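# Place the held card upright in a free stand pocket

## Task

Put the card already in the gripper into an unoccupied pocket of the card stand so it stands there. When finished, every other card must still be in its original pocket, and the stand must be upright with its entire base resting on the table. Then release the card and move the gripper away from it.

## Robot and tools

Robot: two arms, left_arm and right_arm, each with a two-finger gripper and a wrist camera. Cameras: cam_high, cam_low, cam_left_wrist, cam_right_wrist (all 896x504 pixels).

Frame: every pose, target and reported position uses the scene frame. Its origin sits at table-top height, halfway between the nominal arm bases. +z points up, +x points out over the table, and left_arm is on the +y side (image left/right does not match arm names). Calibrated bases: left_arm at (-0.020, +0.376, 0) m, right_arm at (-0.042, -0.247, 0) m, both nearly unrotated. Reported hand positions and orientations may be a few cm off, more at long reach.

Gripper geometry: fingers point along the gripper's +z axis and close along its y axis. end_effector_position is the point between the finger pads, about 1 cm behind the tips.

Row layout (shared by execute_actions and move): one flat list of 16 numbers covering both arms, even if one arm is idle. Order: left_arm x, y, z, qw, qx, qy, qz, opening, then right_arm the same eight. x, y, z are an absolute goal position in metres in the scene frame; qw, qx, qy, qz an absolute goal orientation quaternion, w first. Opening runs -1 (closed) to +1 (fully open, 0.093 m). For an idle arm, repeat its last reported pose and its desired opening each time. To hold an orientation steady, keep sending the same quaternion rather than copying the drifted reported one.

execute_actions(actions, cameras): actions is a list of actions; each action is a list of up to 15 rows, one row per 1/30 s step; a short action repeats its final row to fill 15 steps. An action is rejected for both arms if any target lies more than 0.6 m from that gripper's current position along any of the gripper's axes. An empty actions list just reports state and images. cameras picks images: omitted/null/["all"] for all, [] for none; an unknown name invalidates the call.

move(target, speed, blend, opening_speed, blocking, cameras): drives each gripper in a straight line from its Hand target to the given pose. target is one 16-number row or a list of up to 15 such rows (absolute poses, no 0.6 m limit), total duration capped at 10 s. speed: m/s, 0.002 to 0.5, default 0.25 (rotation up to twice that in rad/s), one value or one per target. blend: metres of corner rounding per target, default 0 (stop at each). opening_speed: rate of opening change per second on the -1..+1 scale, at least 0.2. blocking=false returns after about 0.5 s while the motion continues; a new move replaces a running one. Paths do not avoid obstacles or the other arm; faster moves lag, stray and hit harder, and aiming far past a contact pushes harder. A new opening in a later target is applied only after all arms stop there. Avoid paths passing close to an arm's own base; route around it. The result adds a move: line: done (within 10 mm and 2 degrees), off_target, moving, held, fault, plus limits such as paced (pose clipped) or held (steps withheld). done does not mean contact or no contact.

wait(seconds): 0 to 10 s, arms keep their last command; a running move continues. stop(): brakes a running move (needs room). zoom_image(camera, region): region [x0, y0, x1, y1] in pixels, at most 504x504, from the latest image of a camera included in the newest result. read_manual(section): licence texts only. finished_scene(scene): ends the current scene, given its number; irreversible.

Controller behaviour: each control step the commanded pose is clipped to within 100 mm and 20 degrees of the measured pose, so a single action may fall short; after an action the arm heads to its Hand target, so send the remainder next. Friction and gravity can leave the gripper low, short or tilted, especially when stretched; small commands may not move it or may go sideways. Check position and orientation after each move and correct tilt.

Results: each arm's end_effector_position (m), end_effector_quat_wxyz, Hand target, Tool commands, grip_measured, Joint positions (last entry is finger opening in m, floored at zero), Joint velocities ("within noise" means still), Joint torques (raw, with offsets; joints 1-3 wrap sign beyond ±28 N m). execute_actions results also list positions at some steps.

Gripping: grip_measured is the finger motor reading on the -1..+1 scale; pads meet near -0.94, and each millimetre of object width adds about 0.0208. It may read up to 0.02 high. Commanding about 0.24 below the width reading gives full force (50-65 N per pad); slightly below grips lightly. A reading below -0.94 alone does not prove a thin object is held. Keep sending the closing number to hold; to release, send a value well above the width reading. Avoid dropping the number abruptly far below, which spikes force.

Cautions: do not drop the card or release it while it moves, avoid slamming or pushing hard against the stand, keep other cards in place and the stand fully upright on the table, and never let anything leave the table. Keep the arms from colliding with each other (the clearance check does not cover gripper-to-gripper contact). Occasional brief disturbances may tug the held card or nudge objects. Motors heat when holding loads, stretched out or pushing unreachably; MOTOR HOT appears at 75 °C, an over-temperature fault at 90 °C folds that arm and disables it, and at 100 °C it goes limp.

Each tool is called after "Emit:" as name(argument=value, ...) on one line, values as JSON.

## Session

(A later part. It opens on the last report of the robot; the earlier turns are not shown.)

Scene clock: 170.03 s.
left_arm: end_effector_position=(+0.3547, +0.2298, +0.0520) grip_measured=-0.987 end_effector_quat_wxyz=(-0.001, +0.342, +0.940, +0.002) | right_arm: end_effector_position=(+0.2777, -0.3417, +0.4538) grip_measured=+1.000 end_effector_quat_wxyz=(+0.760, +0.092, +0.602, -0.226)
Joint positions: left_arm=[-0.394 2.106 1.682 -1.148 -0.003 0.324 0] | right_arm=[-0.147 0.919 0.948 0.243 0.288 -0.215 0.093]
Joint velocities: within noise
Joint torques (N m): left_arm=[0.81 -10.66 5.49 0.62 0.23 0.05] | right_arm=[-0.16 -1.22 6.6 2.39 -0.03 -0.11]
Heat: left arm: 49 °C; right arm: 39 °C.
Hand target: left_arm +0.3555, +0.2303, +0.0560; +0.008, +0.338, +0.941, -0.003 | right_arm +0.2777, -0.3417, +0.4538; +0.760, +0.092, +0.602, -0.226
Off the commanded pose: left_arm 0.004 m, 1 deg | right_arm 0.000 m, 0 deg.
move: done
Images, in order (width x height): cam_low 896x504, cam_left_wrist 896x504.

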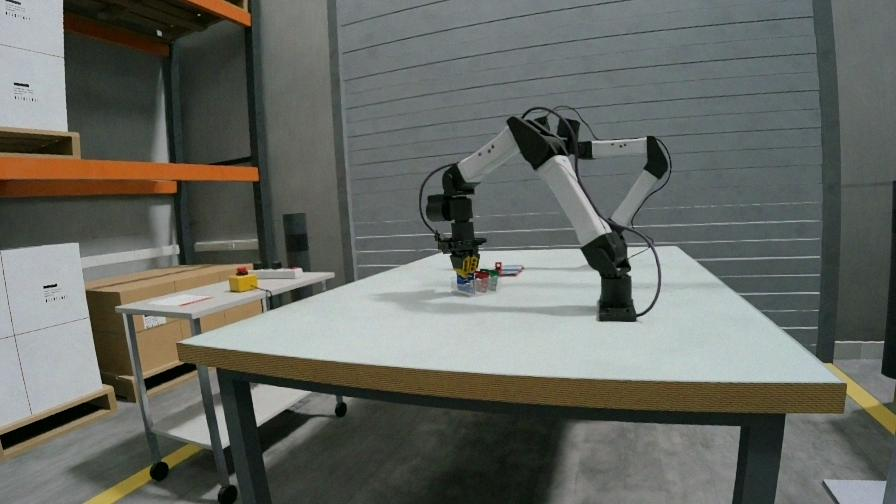

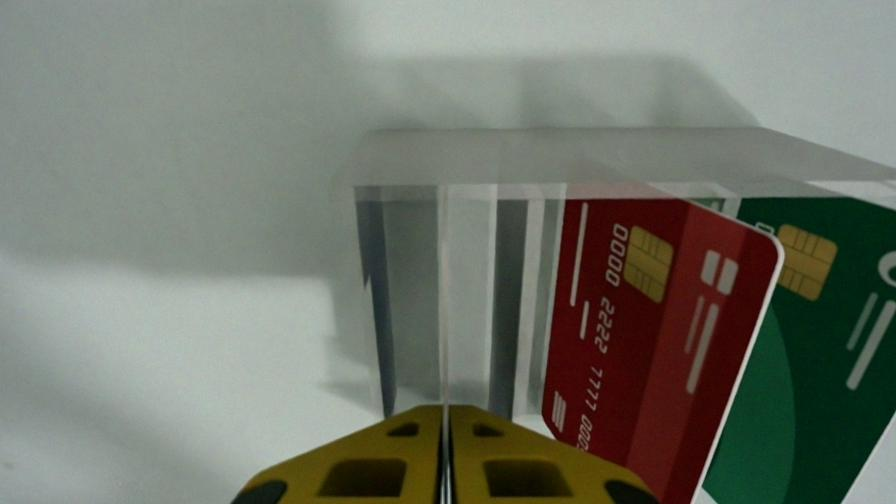

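Emit:
move(target=[0.3555,0.2302,0.053,0.0082,0.338,0.941,-0.003,-1,0.2777,-0.3417,0.4538,0.76,0.092,0.602,-0.226,1], speed=0.02, cameras=[])

Emit:
move(target=[0.3555,0.2302,0.050,0.0082,0.338,0.941,-0.003,-1,0.2777,-0.3417,0.4538,0.76,0.092,0.602,-0.226,1], speed=0.02, cameras=["cam_low","cam_left_wrist"])

Emit:
zoom_image(camera="cam_low", region=[430, 220, 530, 310])

Scene clock: 176.43 s.
left_arm: end_effector_position=(+0.3544, +0.2299, +0.0499) grip_measured=-0.987 end_effector_quat_wxyz=(-0.001, +0.342, +0.940, +0.002) | right_arm: end_effector_position=(+0.2777, -0.3417, +0.4538) grip_measured=+1.000 end_effector_quat_wxyz=(+0.760, +0.092, +0.602, -0.226)
Joint positions: left_arm=[-0.394 2.106 1.674 -1.139 -0.003 0.324 0] | right_arm=[-0.147 0.919 0.948 0.243 0.288 -0.215 0.093]
Joint velocities: within noise
Joint torques (N m): left_arm=[0.8 -10.48 5.45 0.64 0.23 0.05] | right_arm=[-0.16 -1.22 6.58 2.39 -0.03 -0.12]
Heat: left arm: 49 °C; right arm: 39 °C.
Hand target: left_arm +0.3555, +0.2302, +0.0530; +0.008, +0.338, +0.941, -0.003 | right_arm +0.2777, -0.3417, +0.4538; +0.760, +0.092, +0.602, -0.226
Off the commanded pose: left_arm 0.003 m, 1 deg | right_arm 0.000 m, 0 deg.
move: done
No camera images: "cameras" was empty.

Scene clock: 177.13 s.
left_arm: end_effector_position=(+0.3543, +0.2299, +0.0494) grip_measured=-0.987 end_effector_quat_wxyz=(-0.001, +0.342, +0.940, +0.002) | right_arm: end_effector_position=(+0.2777, -0.3417, +0.4538) grip_measured=+1.000 end_effector_quat_wxyz=(+0.760, +0.092, +0.602, -0.226)
Joint positions: left_arm=[-0.394 2.106 1.672 -1.138 -0.003 0.324 0] | right_arm=[-0.147 0.919 0.948 0.243 0.288 -0.215 0.093]
Joint velocities: within noise
Joint torques (N m): left_arm=[0.81 -10.28 4.89 0.73 0.23 0.05] | right_arm=[-0.16 -1.22 6.6 2.39 -0.03 -0.11]
Heat: left arm: 49 °C; right arm: 39 °C.
Hand target: left_arm +0.3555, +0.2302, +0.0500; +0.008, +0.338, +0.941, -0.003 | right_arm +0.2777, -0.3417, +0.4538; +0.760, +0.092, +0.602, -0.226
Off the commanded pose: left_arm 0.001 m, 1 deg | right_arm 0.000 m, 0 deg.
move: done
Images, in order (width x height): cam_low 896x504, cam_left_wrist 896x504.

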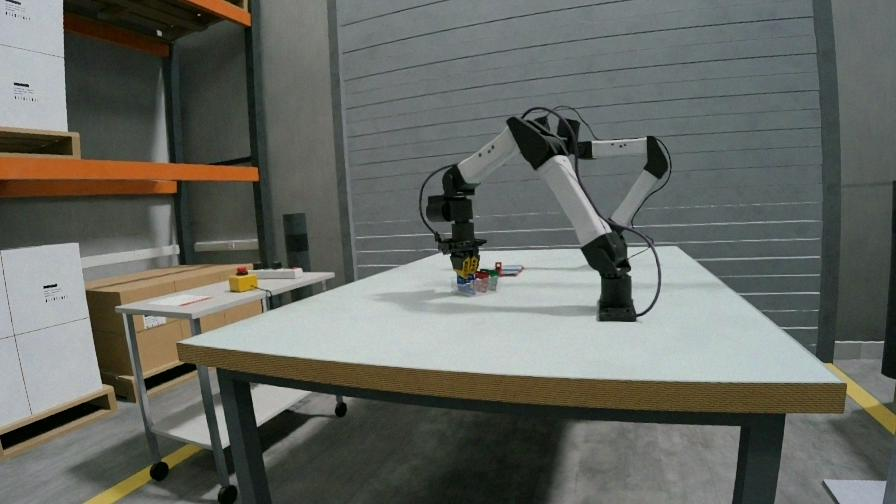

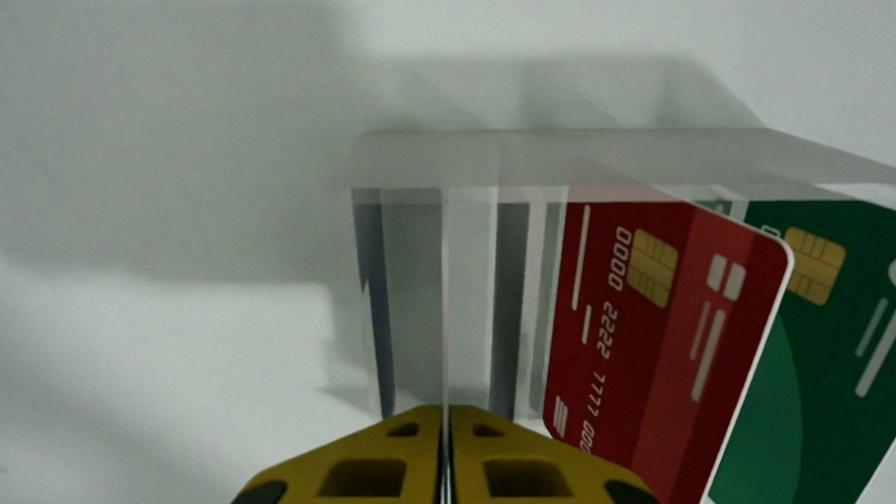

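Scaled by 5.040 from the camera's 896x504 image, which has a finer 1280x720 frame.

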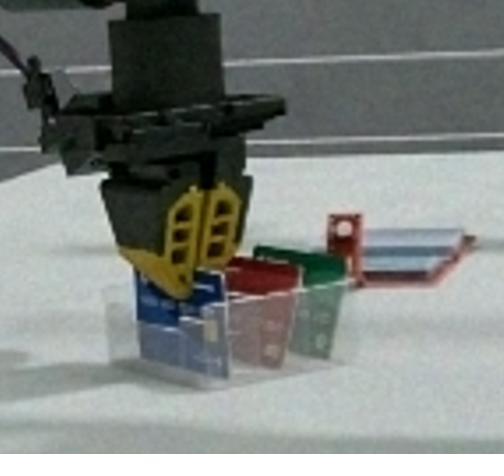

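Emit:
move(target=[[0.3555,0.2302,0.052,0.0082,0.338,0.941,-0.003,-1,0.2777,-0.3417,0.4538,0.76,0.092,0.602,-0.226,1],[0.3555,0.2302,0.0525,0.0082,0.338,0.941,-0.003,-0.85,0.2777,-0.3417,0.4538,0.76,0.092,0.602,-0.226,1]], speed=0.02, opening_speed=0.2, cameras=["cam_low","cam_left_wrist"])

Emit:
zoom_image(camera="cam_low", region=[430, 220, 530, 310])

Scene clock: 189.27 s.
left_arm: end_effector_position=(+0.3550, +0.2296, +0.0495) grip_measured=-0.852 end_effector_quat_wxyz=(+0.001, +0.342, +0.940, +0.001) | right_arm: end_effector_position=(+0.2777, -0.3417, +0.4538) grip_measured=+1.000 end_effector_quat_wxyz=(+0.760, +0.092, +0.602, -0.226)
Joint positions: left_arm=[-0.394 2.106 1.672 -1.135 -0.003 0.324 0.004] | right_arm=[-0.147 0.919 0.948 0.243 0.288 -0.215 0.093]
Joint velocities: within noise
Joint torques (N m): left_arm=[0.81 -10.45 5.48 0.6 0.23 0.04] | right_arm=[-0.14 -1.22 6.63 2.39 -0.04 -0.11]
Heat: left arm: 49 °C; right arm: 39 °C.
Hand target: left_arm +0.3556, +0.2302, +0.0525; +0.008, +0.338, +0.941, -0.003 | right_arm +0.2777, -0.3417, +0.4538; +0.760, +0.092, +0.602, -0.226
Off the commanded pose: left_arm 0.003 m, 1 deg | right_arm 0.000 m, 0 deg.
move: done
Images, in order (width x height): cam_low 896x504, cam_left_wrist 896x504.

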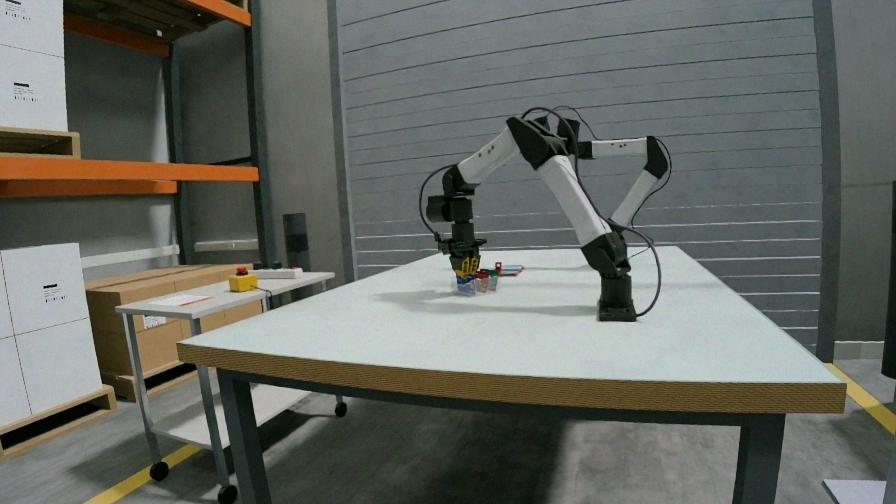

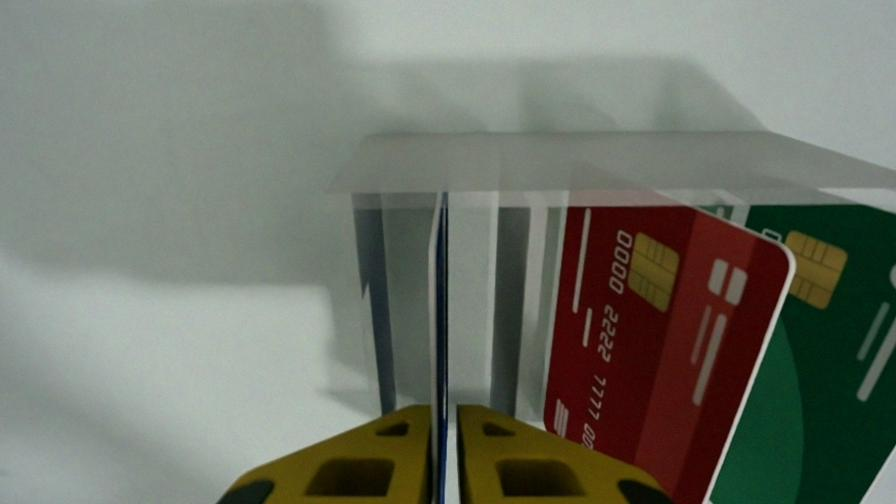

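Scaled by 5.040 from the camera's 896x504 image, which has a finer 1280x720 frame.

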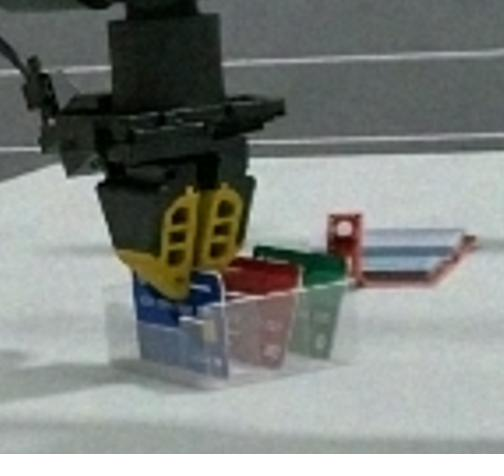

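Released. Withdraw slowly upward, opening a little more once the tips are above the rim.

Emit:
move(target=[[0.3555,0.2302,0.068,0.0082,0.338,0.941,-0.003,-0.85,0.2777,-0.3417,0.4538,0.76,0.092,0.602,-0.226,1],[0.3555,0.2302,0.095,0.0082,0.338,0.941,-0.003,-0.85,0.2777,-0.3417,0.4538,0.76,0.092,0.602,-0.226,1],[0.3555,0.2302,0.16,0.0082,0.338,0.941,-0.003,-0.85,0.2777,-0.3417,0.4538,0.76,0.092,0.602,-0.226,1]], speed=[0.03,0.04,0.12], blend=0.008, cameras=["cam_high","cam_low","cam_left_wrist"])

Emit:
zoom_image(camera="cam_low", region=[430, 220, 530, 310])

Emit:
zoom_image(camera="cam_left_wrist", region=[320, 30, 680, 400])

Scene clock: 197.90 s.
left_arm: end_effector_position=(+0.3571, +0.2288, +0.1558) grip_measured=-0.852 end_effector_quat_wxyz=(+0.010, +0.342, +0.940, +0.001) | right_arm: end_effector_position=(+0.2777, -0.3417, +0.4538) grip_measured=+1.000 end_effector_quat_wxyz=(+0.760, +0.092, +0.602, -0.226)
Joint positions: left_arm=[-0.394 2.106 2.096 -1.542 -0.003 0.324 0.004] | right_arm=[-0.147 0.919 0.948 0.243 0.288 -0.215 0.093]
Joint velocities: within noise
Joint torques (N m): left_arm=[0.8 -9.42 7.64 0.32 0.23 0.05] | right_arm=[-0.14 -1.22 6.61 2.39 -0.03 -0.11]
Heat: left arm: 49 °C; right arm: 39 °C.
Hand target: left_arm +0.3555, +0.2302, +0.1599; +0.008, +0.338, +0.941, -0.003 | right_arm +0.2777, -0.3417, +0.4538; +0.760, +0.092, +0.602, -0.226
Off the commanded pose: left_arm 0.005 m, 1 deg | right_arm 0.000 m, 0 deg.
move: done; blend cut to 0.0078 m at target 1
Images, in order (width x height): cam_high 896x504, cam_low 896x504, cam_left_wrist 896x504.

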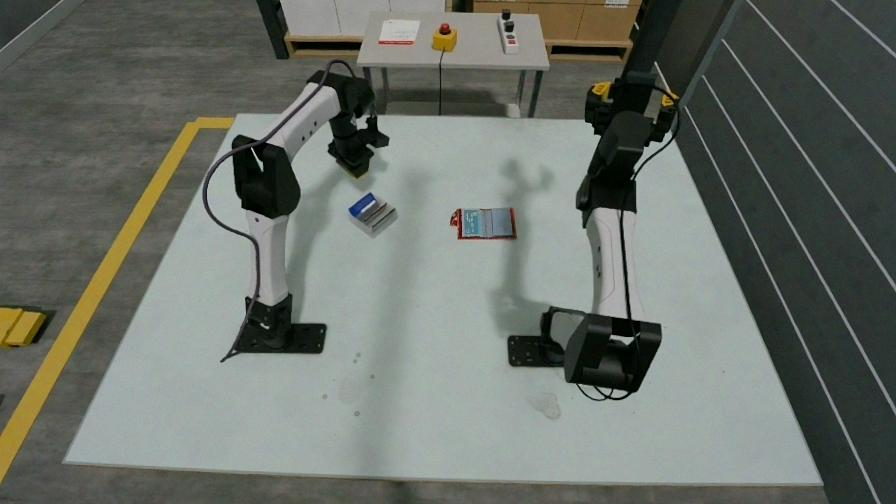

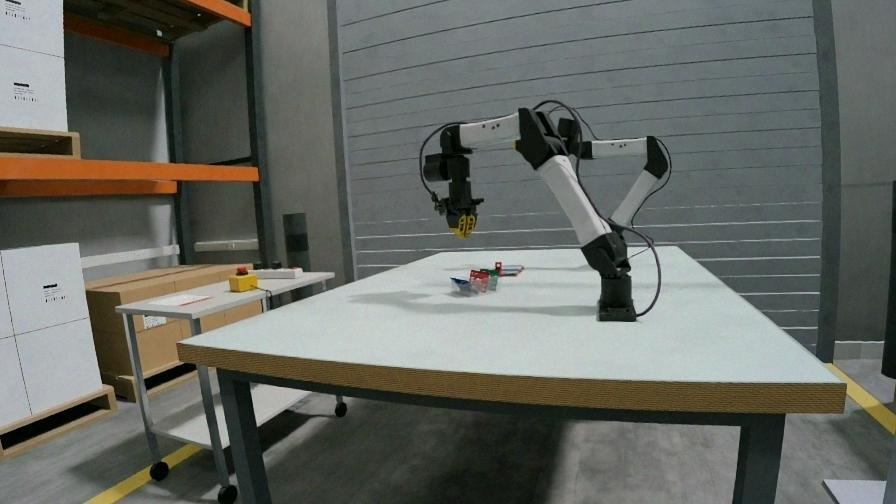

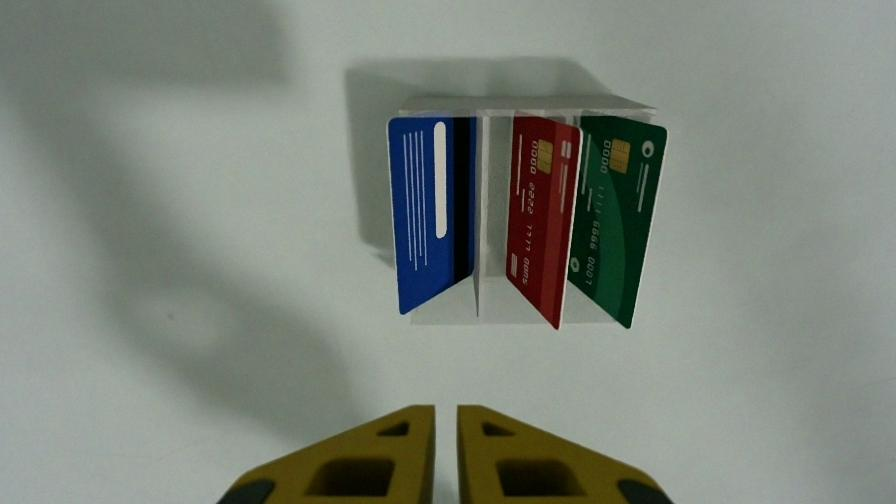

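Scaled by 5.040 from the camera's 896x504 image, which has a finer 1280x720 frame.

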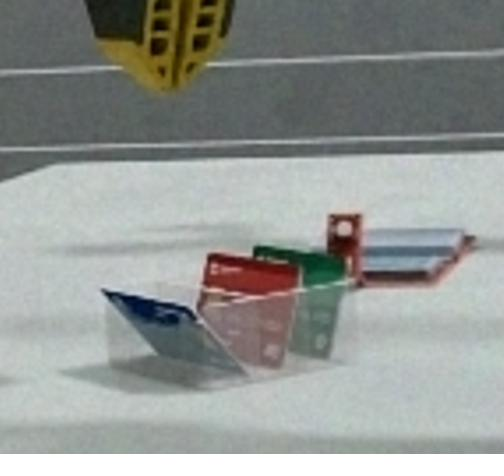

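Scaled by 1.362 from the camera's 896x504 image, which has a finer 1280x720 frame.

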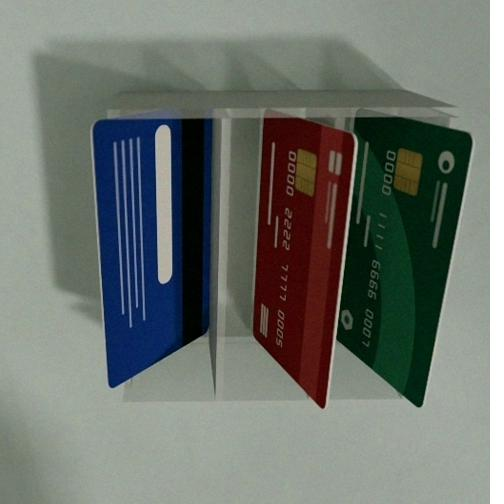

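Emit:
finished_scene(scene=3)

The scene is finished: the task was done.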